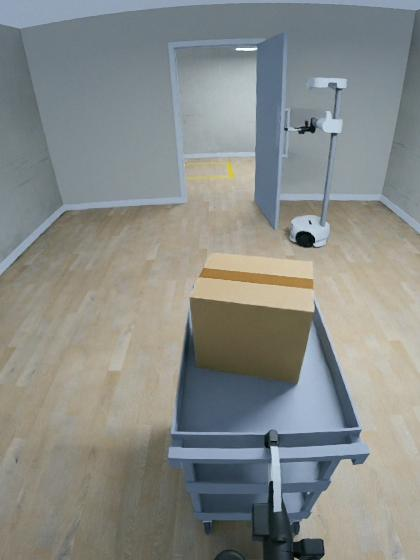

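move(r1={"base":{"translate_m":0.45,"strafe_m":0.01},"pace":"slow","contact_limits":{"translate_m":0.6}}, blocking=false, cameras=[])

wait(seconds=7, cameras=["r1_head_camera"])

Scene clock: 859.47 s.
move: r1 moving
r1.base_odometry: x=-4.922 y=-2.503 heading=+0.747
r1.turned_by_wheels: +0.000
r1.turned_by_imu: -0.001
r1.base_tilt: forward=-1.6 right=+1.2
r1.lidar_m: 0.37 0.38 2.40 2.29 2.13 1.53 1.45 1.51 2.09 2.41 2.47 0.43
r1.base_status: translate_m moving; strafe_m moving
r1.joint_positions: lift_m=+0.690 arm_m=+0.000 wrist_yaw_rad=-0.006 wrist_pitch_rad=+0.005 wrist_roll_rad=+1.569 gripper_m=-0.029
r1.joint_status: not commanded
r1.measured_speeds: translate_m=+0.048 strafe_m=+0.001 rotate_rad=+0.000 lift_m=+0.000 arm_m=+0.000 wrist_yaw_rad=+0.000 wrist_pitch_rad=+0.000 wrist_roll_rad=+0.000
r1.motor_effort: lift_m=+23(23) arm_m=+4(4) wheel_0=+1(3) wheel_1=+4(6) wheel_2=-9(12)
r1.servo_current: wrist_yaw_rad=59(72) wrist_pitch_rad=46(52) wrist_roll_rad=33(52) gripper_m=46(52)
r1.contact_limits: translate_m 0.6
r1.hand_pose: x=+0.4587 y=-0.0892 z=+0.8665 quat_wxyz=(+0.708, +0.706, -0.001, -0.004) (m; r1's base frame)
r1.wrist_depth_mm: - - - - 233 1618 1205 / - - - - 231 1576 - / - - - 549 229 - - / - 430 430 430 229 - - / - 442 442 209 228 - - / - 452 186 198 183 - - / - 459 466 165 224 128 -
r2: as last shown
r2.turned_by_imu: +0.000
r2.lidar_m: 1.24 0.36 0.37 3.29 3.45 2.10 - 2.02 1.48 1.44 1.53 1.31
r2.motor_effort: lift_m=+20(20) arm_m=-5(5) wheel_0=+4(5) wheel_1=-8(8) wheel_2=+2(2)
r2.servo_current: wrist_yaw_rad=111(117) wrist_pitch_rad=39(39) wrist_roll_rad=39(59) gripper_m=117(117)
r2.contact_limits: translate_m 0.6
r2.wrist_depth_mm: - - 230 162 253 267 282 / - - 231 163 255 270 282 / - - 232 164 257 271 285 / - - 233 164 257 271 286 / - - 234 166 259 273 287 / - - 229 165 179 277 287 / - - 233 - 265 270 291
pictures: none
No camera images: "cameras" was empty.

Scene clock: 864.73 s.
earlier move: r1 done
r1.base_odometry: x=-4.608 y=-2.199 heading=+0.747
r1.turned_by_wheels: +0.001
r1.turned_by_imu: -0.001
r1.base_tilt: forward=-1.6 right=+1.3
r1.lidar_m: 0.37 0.40 2.44 2.27 2.40 1.98 1.89 1.99 2.53 2.41 2.50 0.44
r1.base_status: done
r1.joint_positions: lift_m=+0.690 arm_m=+0.000 wrist_yaw_rad=-0.006 wrist_pitch_rad=+0.005 wrist_roll_rad=+1.569 gripper_m=-0.029
r1.joint_status: not commanded
r1.measured_speeds: all 0
r1.motor_effort: lift_m=+23(23) arm_m=+4(4) wheel_0=+3(7) wheel_1=+4(7) wheel_2=-4(12)
r1.servo_current: wrist_yaw_rad=59(78) wrist_pitch_rad=52(52) wrist_roll_rad=46(78) gripper_m=59(65)
r1.contact_limits: translate_m 0.6
r1.hand_pose: x=+0.4587 y=-0.0892 z=+0.8665 quat_wxyz=(+0.708, +0.706, -0.001, -0.004) (m; r1's base frame)
r1.wrist_depth_mm: - - - - 232 1618 1205 / - - - - 231 1576 - / - - - 168 230 - - / - 427 433 427 229 - - / - 442 442 211 227 - - / - 455 188 198 184 - - / - 455 469 165 226 128 -
r2.base_odometry: x=-3.523 y=+0.104 heading=-2.740
r2.turned_by_wheels: +0.000
r2.turned_by_imu: +0.001
r2.base_tilt: forward=-0.7 right=+0.0
r2.lidar_m: 1.22 0.38 0.38 3.30 3.46 1.69 - 2.00 1.51 1.45 1.51 1.32
r2.base_status: not commanded
r2.joint_positions: lift_m=+0.940 arm_m=+0.050 wrist_yaw_rad=+1.431 wrist_pitch_rad=+0.001 wrist_roll_rad=+0.000 gripper_m=-0.034
r2.joint_status: not commanded
r2.measured_speeds: all 0
r2.motor_effort: lift_m=+20(21) arm_m=-5(5) wheel_0=+4(5) wheel_1=-8(9) wheel_2=+2(2)
r2.servo_current: wrist_yaw_rad=104(117) wrist_pitch_rad=33(46) wrist_roll_rad=46(65) gripper_m=111(124)
r2.contact_limits: translate_m 0.6
r2.hand_pose: x=+0.3476 y=+0.2735 z=+1.1177 quat_wxyz=(+0.755, +0.000, +0.000, +0.656) (m; r2's base frame)
r2.wrist_depth_mm: - - 230 162 254 268 282 / - - 230 163 256 270 283 / - - 232 164 256 270 285 / - - 233 164 258 271 285 / - - 235 166 258 273 286 / - - 229 165 179 277 287 / - - 233 - 265 270 291
wait: 5.27 of 7 s (r1 has come to rest)
pictures: r1_head_camera
Images, in order (width x height): r1_head_camera 420x560.

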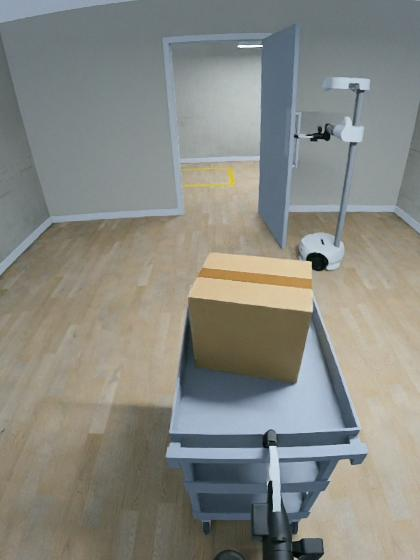

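move(r1={"base":{"translate_m":0.6,"strafe_m":0.01},"pace":"slow","contact_limits":{"translate_m":0.6}}, blocking=false, cameras=[])

wait(seconds=8, cameras=["r1_head_camera"])

Scene clock: 870.53 s.
move: r1 moving
r1.base_odometry: x=-4.599 y=-2.190 heading=+0.747
r1.turned_by_wheels: +0.000
r1.turned_by_imu: +0.000
r1.base_tilt: forward=-1.6 right=+1.3
r1.lidar_m: 0.39 0.40 2.41 2.28 2.42 1.99 1.89 2.00 2.53 2.42 2.48 0.42
r1.base_status: translate_m moving; strafe_m moving
r1.joint_positions: lift_m=+0.690 arm_m=+0.000 wrist_yaw_rad=-0.006 wrist_pitch_rad=+0.005 wrist_roll_rad=+1.569 gripper_m=-0.029
r1.joint_status: not commanded
r1.measured_speeds: translate_m=+0.048 strafe_m=+0.001 rotate_rad=-0.001 lift_m=+0.000 arm_m=+0.000 wrist_yaw_rad=+0.000 wrist_pitch_rad=+0.000 wrist_roll_rad=+0.000
r1.motor_effort: lift_m=+23(23) arm_m=+4(4) wheel_0=+4(6) wheel_1=+5(7) wheel_2=-9(10)
r1.servo_current: wrist_yaw_rad=46(72) wrist_pitch_rad=46(46) wrist_roll_rad=39(59) gripper_m=52(59)
r1.contact_limits: translate_m 0.6
r1.hand_pose: x=+0.4587 y=-0.0892 z=+0.8665 quat_wxyz=(+0.708, +0.706, -0.001, -0.004) (m; r1's base frame)
r1.wrist_depth_mm: - - - - 232 1618 1205 / - - - - 230 1661 - / - - - 424 229 - - / - 427 430 427 228 - - / - 442 439 211 227 - - / - 455 189 198 183 - - / - 459 466 165 225 128 -
r2: as last shown
r2.turned_by_imu: +0.000
r2.lidar_m: 1.27 0.39 0.36 3.29 3.48 1.68 - 2.02 1.49 1.43 1.53 1.29
r2.motor_effort: lift_m=+20(21) arm_m=-5(5) wheel_0=+5(5) wheel_1=-8(9) wheel_2=+2(2)
r2.servo_current: wrist_yaw_rad=91(111) wrist_pitch_rad=39(46) wrist_roll_rad=59(59) gripper_m=124(124)
r2.contact_limits: translate_m 0.6
r2.wrist_depth_mm: - - 229 162 252 267 282 / - - 231 163 255 270 282 / - - 232 163 257 272 285 / - - 232 164 258 271 286 / - - 234 166 259 273 289 / - - 230 165 179 278 289 / - - 233 - 265 270 291
pictures: none
No camera images: "cameras" was empty.

Scene clock: 877.30 s.
earlier move: r1 done
r1.base_odometry: x=-4.175 y=-1.784 heading=+0.748
r1.turned_by_wheels: +0.000
r1.turned_by_imu: -0.001
r1.base_tilt: forward=-1.6 right=+1.3
r1.lidar_m: 0.39 0.40 2.40 2.29 2.36 2.61 2.50 2.61 2.51 2.42 2.48 0.43
r1.base_status: done
r1.joint_positions: lift_m=+0.690 arm_m=+0.000 wrist_yaw_rad=-0.005 wrist_pitch_rad=+0.005 wrist_roll_rad=+1.569 gripper_m=-0.029
r1.joint_status: not commanded
r1.measured_speeds: all 0
r1.motor_effort: lift_m=+23(23) arm_m=+4(4) wheel_0=+4(8) wheel_1=+2(7) wheel_2=-4(11)
r1.servo_current: wrist_yaw_rad=65(85) wrist_pitch_rad=52(52) wrist_roll_rad=39(72) gripper_m=52(59)
r1.contact_limits: translate_m 0.6
r1.hand_pose: x=+0.4589 y=-0.0887 z=+0.8665 quat_wxyz=(+0.708, +0.706, +0.000, -0.003) (m; r1's base frame)
r1.wrist_depth_mm: - - 1863 - 231 1576 1229 / - - - - 230 1618 - / - - - 424 229 - - / - 427 430 430 228 - - / - 442 442 213 229 - - / - 459 188 198 184 - - / - 459 466 165 226 128 -
r2.base_odometry: x=-3.523 y=+0.104 heading=-2.740
r2.turned_by_wheels: +0.000
r2.turned_by_imu: +0.001
r2.base_tilt: forward=-0.7 right=+0.1
r2.lidar_m: 1.25 0.36 0.38 3.29 1.32 1.15 - 2.01 1.47 1.45 1.54 1.31
r2.base_status: not commanded
r2.joint_positions: lift_m=+0.940 arm_m=+0.050 wrist_yaw_rad=+1.431 wrist_pitch_rad=+0.001 wrist_roll_rad=+0.000 gripper_m=-0.034
r2.joint_status: not commanded
r2.measured_speeds: all 0
r2.on_its_own: wrist_yaw_rad is at rest, and its servo_current (111 mA) is outside its rest range (0 to 104 mA)
r2.motor_effort: lift_m=+20(21) arm_m=-5(5) wheel_0=+4(5) wheel_1=-8(9) wheel_2=+1(2)
r2.servo_current: wrist_yaw_rad=111(124) wrist_pitch_rad=39(52) wrist_roll_rad=59(65) gripper_m=117(130)
r2.contact_limits: translate_m 0.6
r2.hand_pose: x=+0.3476 y=+0.2735 z=+1.1177 quat_wxyz=(+0.755, +0.000, +0.000, +0.656) (m; r2's base frame)
r2.wrist_depth_mm: - - 229 162 253 268 282 / - - 231 163 256 268 282 / - - 232 163 256 268 283 / - - 234 164 257 272 286 / - - 233 165 259 273 287 / - - 229 166 179 277 287 / - - 234 - 265 271 291
wait: 6.77 of 8 s (r1 has come to rest)
pictures: r1_head_camera
Images, in order (width x height): r1_head_camera 420x560.

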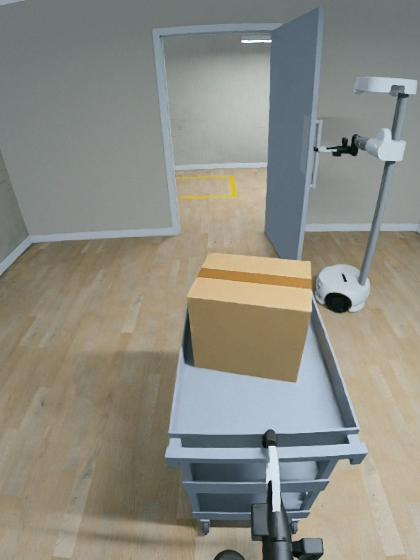

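move(r1={"base":{"translate_m":0.6,"strafe_m":-0.01},"pace":"slow","contact_limits":{"translate_m":0.6}}, blocking=false, cameras=[])

wait(seconds=8, cameras=["r1_head_camera"])

Scene clock: 881.93 s.
move: r1 moving
r1.base_odometry: x=-4.165 y=-1.776 heading=+0.748
r1.turned_by_wheels: +0.000
r1.turned_by_imu: +0.000
r1.base_tilt: forward=-1.6 right=+1.3
r1.lidar_m: 0.38 0.40 2.40 2.28 2.36 2.60 2.51 2.60 2.54 2.41 2.48 0.41
r1.base_status: translate_m moving; strafe_m moving
r1.joint_positions: lift_m=+0.690 arm_m=+0.000 wrist_yaw_rad=-0.005 wrist_pitch_rad=+0.005 wrist_roll_rad=+1.569 gripper_m=-0.029
r1.joint_status: not commanded
r1.measured_speeds: translate_m=+0.048 strafe_m=-0.001 rotate_rad=-0.002 lift_m=+0.000 arm_m=+0.000 wrist_yaw_rad=+0.000 wrist_pitch_rad=+0.000 wrist_roll_rad=+0.000
r1.motor_effort: lift_m=+23(23) arm_m=+4(4) wheel_0=+7(9) wheel_1=+6(6) wheel_2=-8(10)
r1.servo_current: wrist_yaw_rad=59(65) wrist_pitch_rad=39(52) wrist_roll_rad=59(65) gripper_m=59(59)
r1.contact_limits: translate_m 0.6
r1.hand_pose: x=+0.4589 y=-0.0887 z=+0.8665 quat_wxyz=(+0.708, +0.706, +0.000, -0.003) (m; r1's base frame)
r1.wrist_depth_mm: - - - - 232 1576 1205 / - - - - 230 1661 - / - - - 427 229 - - / - 430 430 427 229 - - / - 442 442 213 228 - - / - 455 189 198 183 - - / - 466 466 165 225 128 -
r2.base_odometry: x=-3.523 y=+0.104 heading=-2.740
r2.turned_by_wheels: +0.000
r2.turned_by_imu: +0.000
r2.base_tilt: forward=-0.6 right=+0.0
r2.lidar_m: 1.23 0.39 0.38 3.31 1.34 1.16 - 2.01 1.52 1.42 1.54 1.31
r2.base_status: not commanded
r2.joint_positions: lift_m=+0.940 arm_m=+0.050 wrist_yaw_rad=+1.431 wrist_pitch_rad=+0.001 wrist_roll_rad=+0.000 gripper_m=-0.034
r2.joint_status: not commanded
r2.measured_speeds: all 0
r2.motor_effort: lift_m=+20(21) arm_m=-5(5) wheel_0=+4(5) wheel_1=-8(9) wheel_2=+2(2)
r2.servo_current: wrist_yaw_rad=98(117) wrist_pitch_rad=33(46) wrist_roll_rad=46(52) gripper_m=117(117)
r2.contact_limits: translate_m 0.6
r2.hand_pose: x=+0.3476 y=+0.2735 z=+1.1177 quat_wxyz=(+0.755, +0.000, +0.000, +0.656) (m; r2's base frame)
r2.wrist_depth_mm: - - 229 162 254 268 282 / - - 231 163 256 270 282 / - - 232 164 257 270 285 / - - 234 164 258 272 286 / - - 235 166 258 273 287 / - - 230 165 179 276 287 / - - 233 - 265 271 291
pictures: none
No camera images: "cameras" was empty.

Scene clock: 888.70 s.
earlier move: r1 done
r1.base_odometry: x=-3.728 y=-1.383 heading=+0.748
r1.turned_by_wheels: +0.000
r1.turned_by_imu: +0.000
r1.base_tilt: forward=-1.6 right=+1.2
r1.lidar_m: 0.38 0.41 2.43 2.34 2.42 3.23 3.12 3.25 2.53 2.40 2.48 0.44
r1.base_status: done
r1.joint_positions: lift_m=+0.690 arm_m=+0.000 wrist_yaw_rad=-0.002 wrist_pitch_rad=+0.005 wrist_roll_rad=+1.569 gripper_m=-0.029
r1.joint_status: not commanded
r1.measured_speeds: all 0
r1.motor_effort: lift_m=+23(24) arm_m=+4(4) wheel_0=+4(10) wheel_1=+3(8) wheel_2=-3(10)
r1.servo_current: wrist_yaw_rad=39(85) wrist_pitch_rad=39(59) wrist_roll_rad=59(72) gripper_m=46(65)
r1.contact_limits: translate_m 0.6
r1.hand_pose: x=+0.4590 y=-0.0881 z=+0.8665 quat_wxyz=(+0.708, +0.706, +0.001, -0.003) (m; r1's base frame)
r1.wrist_depth_mm: - - - - 224 1576 1205 / - - 1499 - 224 - - / - - 421 164 224 - - / - 427 430 164 227 - - / - 445 442 212 226 - - / - 462 189 198 184 - - / - 466 477 166 228 137 -
r2.base_odometry: x=-3.523 y=+0.104 heading=-2.740
r2.turned_by_wheels: +0.000
r2.turned_by_imu: +0.001
r2.base_tilt: forward=-0.6 right=+0.0
r2.lidar_m: 1.25 0.39 0.38 3.28 0.74 0.92 - 2.01 1.49 1.45 1.52 1.32
r2.base_status: not commanded
r2.joint_positions: lift_m=+0.940 arm_m=+0.050 wrist_yaw_rad=+1.431 wrist_pitch_rad=+0.001 wrist_roll_rad=+0.000 gripper_m=-0.034
r2.joint_status: not commanded
r2.measured_speeds: all 0
r2.motor_effort: lift_m=+20(21) arm_m=-5(5) wheel_0=+4(5) wheel_1=-8(9) wheel_2=+1(2)
r2.servo_current: wrist_yaw_rad=104(124) wrist_pitch_rad=39(46) wrist_roll_rad=33(65) gripper_m=124(124)
r2.contact_limits: translate_m 0.6
r2.hand_pose: x=+0.3476 y=+0.2735 z=+1.1177 quat_wxyz=(+0.755, +0.000, +0.000, +0.656) (m; r2's base frame)
r2.wrist_depth_mm: - - 230 162 253 268 282 / - - 231 163 255 270 282 / - - 232 164 256 271 285 / - - 233 164 258 272 286 / - - 234 165 260 274 287 / - - 230 166 179 277 287 / - - 233 - 265 270 291
wait: 6.77 of 8 s (r1 has come to rest)
pictures: r1_head_camera
Images, in order (width x height): r1_head_camera 420x560.

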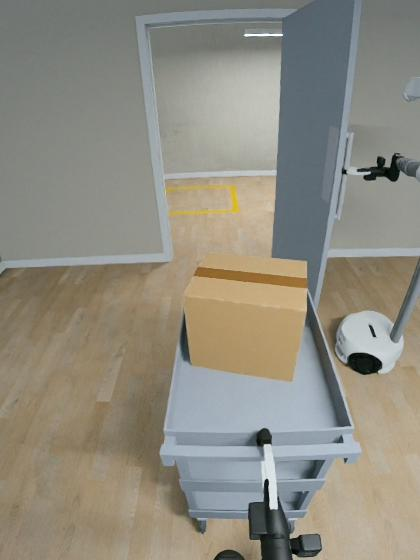

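move(r1={"base":{"translate_m":0.4,"strafe_m":-0.06},"pace":"slow","contact_limits":{"translate_m":0.6}}, blocking=false, cameras=[])

wait(seconds=8, cameras=["r1_head_camera"])

Scene clock: 894.10 s.
move: r1 moving
r1.base_odometry: x=-3.718 y=-1.376 heading=+0.748
r1.turned_by_wheels: +0.001
r1.turned_by_imu: +0.000
r1.base_tilt: forward=-1.6 right=+1.3
r1.lidar_m: 0.38 0.41 2.41 2.32 2.44 3.21 3.13 3.24 2.49 2.40 2.49 0.41
r1.base_status: translate_m moving; strafe_m moving
r1.joint_positions: lift_m=+0.690 arm_m=+0.000 wrist_yaw_rad=-0.002 wrist_pitch_rad=+0.005 wrist_roll_rad=+1.569 gripper_m=-0.029
r1.joint_status: not commanded
r1.measured_speeds: translate_m=+0.048 strafe_m=-0.007 rotate_rad=-0.002 lift_m=+0.000 arm_m=+0.000 wrist_yaw_rad=+0.000 wrist_pitch_rad=+0.000 wrist_roll_rad=+0.000
r1.motor_effort: lift_m=+23(23) arm_m=+4(4) wheel_0=+9(9) wheel_1=+5(7) wheel_2=-7(10)
r1.servo_current: wrist_yaw_rad=52(78) wrist_pitch_rad=46(52) wrist_roll_rad=72(72) gripper_m=46(59)
r1.contact_limits: translate_m 0.6
r1.hand_pose: x=+0.4590 y=-0.0881 z=+0.8665 quat_wxyz=(+0.708, +0.706, +0.001, -0.003) (m; r1's base frame)
r1.wrist_depth_mm: - - - - 224 1618 1229 / - - 1537 - 223 - - / - - 530 - 225 - - / - 427 427 165 225 - - / - 442 442 214 225 - - / - 466 211 198 184 - - / - 469 477 166 227 138 -
r2: as last shown
r2.turned_by_imu: +0.000
r2.lidar_m: 1.26 0.38 0.39 3.29 0.73 0.91 - 2.03 1.49 1.45 1.52 1.31
r2.motor_effort: lift_m=+20(21) arm_m=-5(5) wheel_0=+4(5) wheel_1=-8(8) wheel_2=+2(2)
r2.servo_current: wrist_yaw_rad=91(111) wrist_pitch_rad=33(52) wrist_roll_rad=59(59) gripper_m=117(117)
r2.contact_limits: translate_m 0.6
r2.wrist_depth_mm: - - 229 163 253 268 281 / - - 230 163 255 268 282 / - - 231 164 256 271 283 / - - 233 164 257 272 286 / - - 234 165 259 272 287 / - - 230 166 179 276 287 / - - 234 - 265 271 290
pictures: none
No camera images: "cameras" was empty.

Scene clock: 898.90 s.
earlier move: r1 done
r1.base_odometry: x=-3.394 y=-1.155 heading=+0.749
r1.turned_by_wheels: +0.000
r1.turned_by_imu: +0.001
r1.base_tilt: forward=-1.6 right=+1.3
r1.lidar_m: 0.37 0.39 2.50 2.38 2.49 3.39 3.56 3.37 2.45 2.33 1.18 0.44
r1.base_status: done
r1.joint_positions: lift_m=+0.690 arm_m=+0.000 wrist_yaw_rad=+0.001 wrist_pitch_rad=+0.005 wrist_roll_rad=+1.569 gripper_m=-0.029
r1.joint_status: not commanded
r1.measured_speeds: all 0
r1.motor_effort: lift_m=+23(23) arm_m=+4(4) wheel_0=+7(11) wheel_1=+3(8) wheel_2=+0(10)
r1.servo_current: wrist_yaw_rad=26(78) wrist_pitch_rad=46(52) wrist_roll_rad=52(72) gripper_m=59(59)
r1.contact_limits: translate_m 0.6
r1.hand_pose: x=+0.4593 y=-0.0872 z=+0.8665 quat_wxyz=(+0.708, +0.706, +0.002, -0.001) (m; r1's base frame)
r1.wrist_depth_mm: - - 1118 1118 243 258 270 / - - - - 239 - 1255 / - - - - 236 - - / - 430 433 433 234 - - / - 439 439 436 230 - - / - 449 191 198 185 - - / - 449 185 141 224 128 -
r2.base_odometry: x=-3.523 y=+0.104 heading=-2.740
r2.turned_by_wheels: +0.000
r2.turned_by_imu: +0.001
r2.base_tilt: forward=-0.7 right=+0.0
r2.lidar_m: 1.24 0.39 0.37 0.60 0.64 1.09 - 2.00 1.49 1.44 1.52 1.31
r2.base_status: not commanded
r2.joint_positions: lift_m=+0.940 arm_m=+0.050 wrist_yaw_rad=+1.431 wrist_pitch_rad=+0.001 wrist_roll_rad=+0.000 gripper_m=-0.034
r2.joint_status: not commanded
r2.measured_speeds: all 0
r2.motor_effort: lift_m=+20(21) arm_m=-5(5) wheel_0=+4(5) wheel_1=-8(9) wheel_2=+1(2)
r2.servo_current: wrist_yaw_rad=104(124) wrist_pitch_rad=33(52) wrist_roll_rad=52(65) gripper_m=117(124)
r2.contact_limits: translate_m 0.6
r2.hand_pose: x=+0.3476 y=+0.2735 z=+1.1177 quat_wxyz=(+0.755, +0.000, +0.000, +0.656) (m; r2's base frame)
r2.wrist_depth_mm: - - 229 162 253 267 281 / - - 230 163 256 270 282 / - - 232 164 258 272 285 / - - 234 164 257 271 286 / 732 - 234 166 259 273 287 / 715 891 229 166 179 277 289 / 676 122 233 - 264 270 290
wait: 4.80 of 8 s (r1 has come to rest)
pictures: r1_head_camera
Images, in order (width x height): r1_head_camera 420x560.

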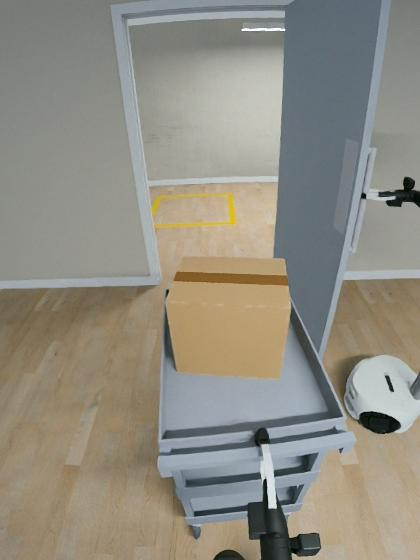

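move(r1={"base":{"translate_m":0.4,"strafe_m":0.03},"pace":"slow","contact_limits":{"translate_m":0.6}}, blocking=false, cameras=[])

wait(seconds=8, cameras=["r1_head_camera"])

Scene clock: 904.57 s.
move: r1 moving
r1.base_odometry: x=-3.386 y=-1.146 heading=+0.749
r1.turned_by_wheels: +0.000
r1.turned_by_imu: +0.000
r1.base_tilt: forward=-1.6 right=+1.3
r1.lidar_m: 0.35 0.39 2.50 2.39 2.50 3.38 3.56 3.37 2.45 2.34 1.18 0.45
r1.base_status: translate_m moving; strafe_m moving
r1.joint_positions: lift_m=+0.690 arm_m=+0.000 wrist_yaw_rad=+0.001 wrist_pitch_rad=+0.005 wrist_roll_rad=+1.569 gripper_m=-0.029
r1.joint_status: not commanded
r1.measured_speeds: translate_m=+0.049 strafe_m=+0.003 rotate_rad=+0.000 lift_m=+0.000 arm_m=+0.000 wrist_yaw_rad=+0.000 wrist_pitch_rad=+0.000 wrist_roll_rad=+0.000
r1.motor_effort: lift_m=+23(23) arm_m=+4(4) wheel_0=+7(11) wheel_1=+5(7) wheel_2=-8(8)
r1.servo_current: wrist_yaw_rad=59(72) wrist_pitch_rad=52(52) wrist_roll_rad=46(59) gripper_m=46(59)
r1.contact_limits: translate_m 0.6
r1.hand_pose: x=+0.4593 y=-0.0872 z=+0.8665 quat_wxyz=(+0.708, +0.706, +0.002, -0.001) (m; r1's base frame)
r1.wrist_depth_mm: - - 1118 1098 245 257 271 / - - - - 240 - 1160 / - - - - 236 831 - / - 430 430 430 234 - - / - 442 439 436 231 - - / - 445 216 198 183 - - / - 449 455 142 222 128 -
r2: as last shown
r2.turned_by_imu: +0.000
r2.base_tilt: forward=-0.6 right=+0.0
r2.lidar_m: 1.28 0.38 0.41 0.61 0.65 1.10 - 2.02 1.50 1.45 1.54 1.30
r2.motor_effort: lift_m=+21(21) arm_m=-5(5) wheel_0=+4(5) wheel_1=-8(8) wheel_2=+2(2)
r2.servo_current: wrist_yaw_rad=111(111) wrist_pitch_rad=39(46) wrist_roll_rad=39(52) gripper_m=117(117)
r2.contact_limits: translate_m 0.6
r2.wrist_depth_mm: - - 229 162 254 267 282 / - - 230 163 257 268 282 / - - 231 164 257 271 283 / - - 233 164 258 271 285 / 707 - 234 166 259 274 287 / 707 878 229 166 179 277 287 / 683 139 233 - 264 271 291
pictures: none
No camera images: "cameras" was empty.

Scene clock: 909.37 s.
earlier move: r1 done
r1.base_odometry: x=-3.122 y=-0.861 heading=+0.749
r1.turned_by_wheels: +0.000
r1.turned_by_imu: -0.003
r1.base_tilt: forward=-1.6 right=+1.3
r1.lidar_m: 0.36 0.38 2.48 2.36 2.46 3.33 3.99 3.39 2.46 2.35 0.88 0.44
r1.base_status: done
r1.joint_positions: lift_m=+0.690 arm_m=+0.000 wrist_yaw_rad=-0.004 wrist_pitch_rad=+0.005 wrist_roll_rad=+1.569 gripper_m=-0.029
r1.joint_status: not commanded
r1.measured_speeds: all 0
r1.motor_effort: lift_m=+23(23) arm_m=+4(4) wheel_0=+2(11) wheel_1=+2(7) wheel_2=-6(10)
r1.servo_current: wrist_yaw_rad=46(72) wrist_pitch_rad=52(52) wrist_roll_rad=52(65) gripper_m=52(59)
r1.contact_limits: translate_m 0.6
r1.hand_pose: x=+0.4589 y=-0.0885 z=+0.8665 quat_wxyz=(+0.708, +0.706, +0.000, -0.003) (m; r1's base frame)
r1.wrist_depth_mm: - 768 778 - 262 273 273 / - - - - 253 - - / 1661 - - 184 248 - - / 1661 - 439 436 239 - - / 1661 439 439 211 233 - - / 1756 439 189 169 182 - - / 1618 150 442 140 219 128 -
r2.base_odometry: x=-3.523 y=+0.104 heading=-2.740
r2.turned_by_wheels: +0.000
r2.turned_by_imu: +0.001
r2.base_tilt: forward=-0.6 right=+0.0
r2.lidar_m: 1.26 0.38 0.39 0.59 0.61 4.71 - 1.97 1.51 1.44 1.54 1.30
r2.base_status: not commanded
r2.joint_positions: lift_m=+0.940 arm_m=+0.050 wrist_yaw_rad=+1.431 wrist_pitch_rad=+0.001 wrist_roll_rad=+0.000 gripper_m=-0.034
r2.joint_status: not commanded
r2.measured_speeds: all 0
r2.motor_effort: lift_m=+20(21) arm_m=-5(5) wheel_0=+4(5) wheel_1=-8(9) wheel_2=+2(2)
r2.servo_current: wrist_yaw_rad=104(124) wrist_pitch_rad=39(52) wrist_roll_rad=39(59) gripper_m=117(124)
r2.contact_limits: translate_m 0.6
r2.hand_pose: x=+0.3476 y=+0.2735 z=+1.1177 quat_wxyz=(+0.755, +0.000, +0.000, +0.656) (m; r2's base frame)
r2.wrist_depth_mm: - - 229 163 254 268 281 / - - 231 163 256 270 282 / - - 232 163 257 270 285 / - - 233 164 257 271 286 / - 676 235 165 258 273 287 / - 647 230 165 179 276 289 / - 647 234 - 264 270 291
wait: 4.80 of 8 s (r1 has come to rest)
pictures: r1_head_camera
Images, in order (width x height): r1_head_camera 420x560.

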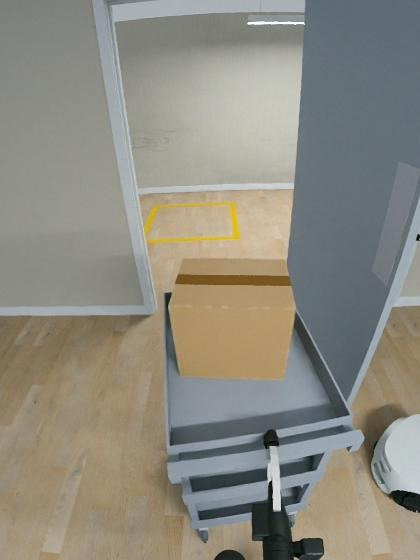

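move(r1={"base":{"translate_m":0.3,"strafe_m":0.11},"pace":"slow","contact_limits":{"translate_m":0.6}}, blocking=false, cameras=[])

wait(seconds=8, cameras=["r1_head_camera"])

Scene clock: 914.70 s.
move: r1 moving
r1.base_odometry: x=-3.116 y=-0.849 heading=+0.748
r1.turned_by_wheels: +0.000
r1.turned_by_imu: -0.001
r1.base_tilt: forward=-1.6 right=+1.3
r1.lidar_m: 0.35 0.37 2.46 2.36 2.46 3.31 4.03 3.42 2.47 2.36 0.87 0.43
r1.base_status: translate_m moving; strafe_m moving
r1.joint_positions: lift_m=+0.690 arm_m=+0.000 wrist_yaw_rad=-0.004 wrist_pitch_rad=+0.005 wrist_roll_rad=+1.569 gripper_m=-0.029
r1.joint_status: not commanded
r1.measured_speeds: translate_m=+0.048 strafe_m=+0.018 rotate_rad=-0.003 lift_m=+0.000 arm_m=+0.000 wrist_yaw_rad=-0.008 wrist_pitch_rad=+0.000 wrist_roll_rad=+0.000
r1.motor_effort: lift_m=+23(23) arm_m=+4(4) wheel_0=+1(5) wheel_1=+8(8) wheel_2=-10(11)
r1.servo_current: wrist_yaw_rad=46(59) wrist_pitch_rad=52(52) wrist_roll_rad=52(59) gripper_m=52(59)
r1.contact_limits: translate_m 0.6
r1.hand_pose: x=+0.4589 y=-0.0887 z=+0.8665 quat_wxyz=(+0.708, +0.706, +0.000, -0.003) (m; r1's base frame)
r1.wrist_depth_mm: - 768 788 - 262 272 276 / - - - - 253 - - / 1708 - - 184 246 - - / 1708 - 439 436 238 - - / 1661 436 439 211 234 - - / - 436 188 169 182 - - / - 150 439 140 218 128 -
r2: as last shown
r2.turned_by_imu: +0.000
r2.lidar_m: 1.26 0.40 0.39 0.57 0.62 4.73 - 2.01 1.50 1.46 1.53 1.31
r2.motor_effort: lift_m=+20(21) arm_m=-5(5) wheel_0=+4(5) wheel_1=-8(9) wheel_2=+1(2)
r2.servo_current: wrist_yaw_rad=104(111) wrist_pitch_rad=39(46) wrist_roll_rad=59(65) gripper_m=111(117)
r2.contact_limits: translate_m 0.6
r2.wrist_depth_mm: - - 230 162 254 267 282 / - - 231 163 256 268 282 / - - 232 163 257 271 283 / - - 233 164 257 271 285 / - 668 234 165 258 273 287 / - 654 229 166 179 276 289 / 732 139 233 - 265 270 290
pictures: none
No camera images: "cameras" was empty.

Scene clock: 918.60 s.
earlier move: r1 done
r1.base_odometry: x=-2.977 y=-0.577 heading=+0.748
r1.turned_by_wheels: +0.000
r1.turned_by_imu: -0.001
r1.base_tilt: forward=-1.6 right=+1.2
r1.lidar_m: 0.36 0.39 2.26 2.27 2.37 3.18 - 3.56 2.59 0.86 0.84 0.44
r1.base_status: done
r1.joint_positions: lift_m=+0.690 arm_m=+0.000 wrist_yaw_rad=-0.005 wrist_pitch_rad=+0.005 wrist_roll_rad=+1.569 gripper_m=-0.029
r1.joint_status: not commanded
r1.measured_speeds: all 0
r1.motor_effort: lift_m=+23(23) arm_m=+4(4) wheel_0=-1(5) wheel_1=+2(8) wheel_2=-5(13)
r1.servo_current: wrist_yaw_rad=46(78) wrist_pitch_rad=46(52) wrist_roll_rad=46(72) gripper_m=52(59)
r1.contact_limits: translate_m 0.6
r1.hand_pose: x=+0.4588 y=-0.0889 z=+0.8665 quat_wxyz=(+0.708, +0.706, +0.000, -0.003) (m; r1's base frame)
r1.wrist_depth_mm: - - - - 238 - - / - - - - 235 - - / - - - - 233 - - / - 433 436 430 231 - - / - 439 442 208 229 - - / - 449 185 167 183 - - / - 455 459 143 224 128 -
r2.base_odometry: x=-3.523 y=+0.104 heading=-2.740
r2.turned_by_wheels: +0.000
r2.turned_by_imu: +0.001
r2.base_tilt: forward=-0.6 right=+0.0
r2.lidar_m: 1.27 0.38 0.36 0.67 0.87 4.74 - 2.03 1.48 1.45 1.53 1.30
r2.base_status: not commanded
r2.joint_positions: lift_m=+0.940 arm_m=+0.050 wrist_yaw_rad=+1.431 wrist_pitch_rad=+0.001 wrist_roll_rad=+0.000 gripper_m=-0.034
r2.joint_status: not commanded
r2.measured_speeds: all 0
r2.motor_effort: lift_m=+20(21) arm_m=-5(5) wheel_0=+5(5) wheel_1=-8(9) wheel_2=+1(2)
r2.servo_current: wrist_yaw_rad=104(117) wrist_pitch_rad=46(52) wrist_roll_rad=46(65) gripper_m=117(124)
r2.contact_limits: translate_m 0.6
r2.hand_pose: x=+0.3476 y=+0.2735 z=+1.1177 quat_wxyz=(+0.755, +0.000, +0.000, +0.656) (m; r2's base frame)
r2.wrist_depth_mm: - - 229 162 253 268 282 / - - 230 163 257 270 282 / - - 231 164 257 271 283 / - - 233 164 257 272 286 / - - 234 165 258 273 289 / - - 230 166 179 276 287 / - - 233 - 264 270 291
wait: 3.90 of 8 s (r1 has come to rest)
pictures: r1_head_camera
Images, in order (width x height): r1_head_camera 420x560.

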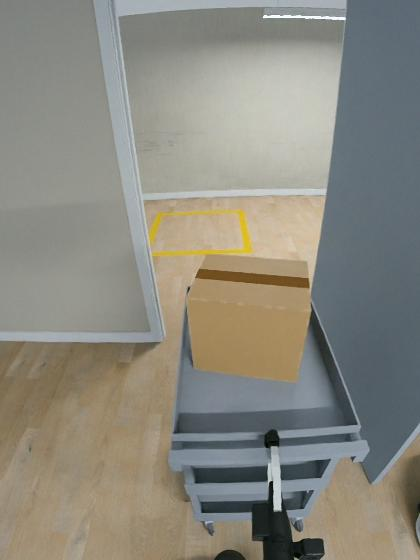

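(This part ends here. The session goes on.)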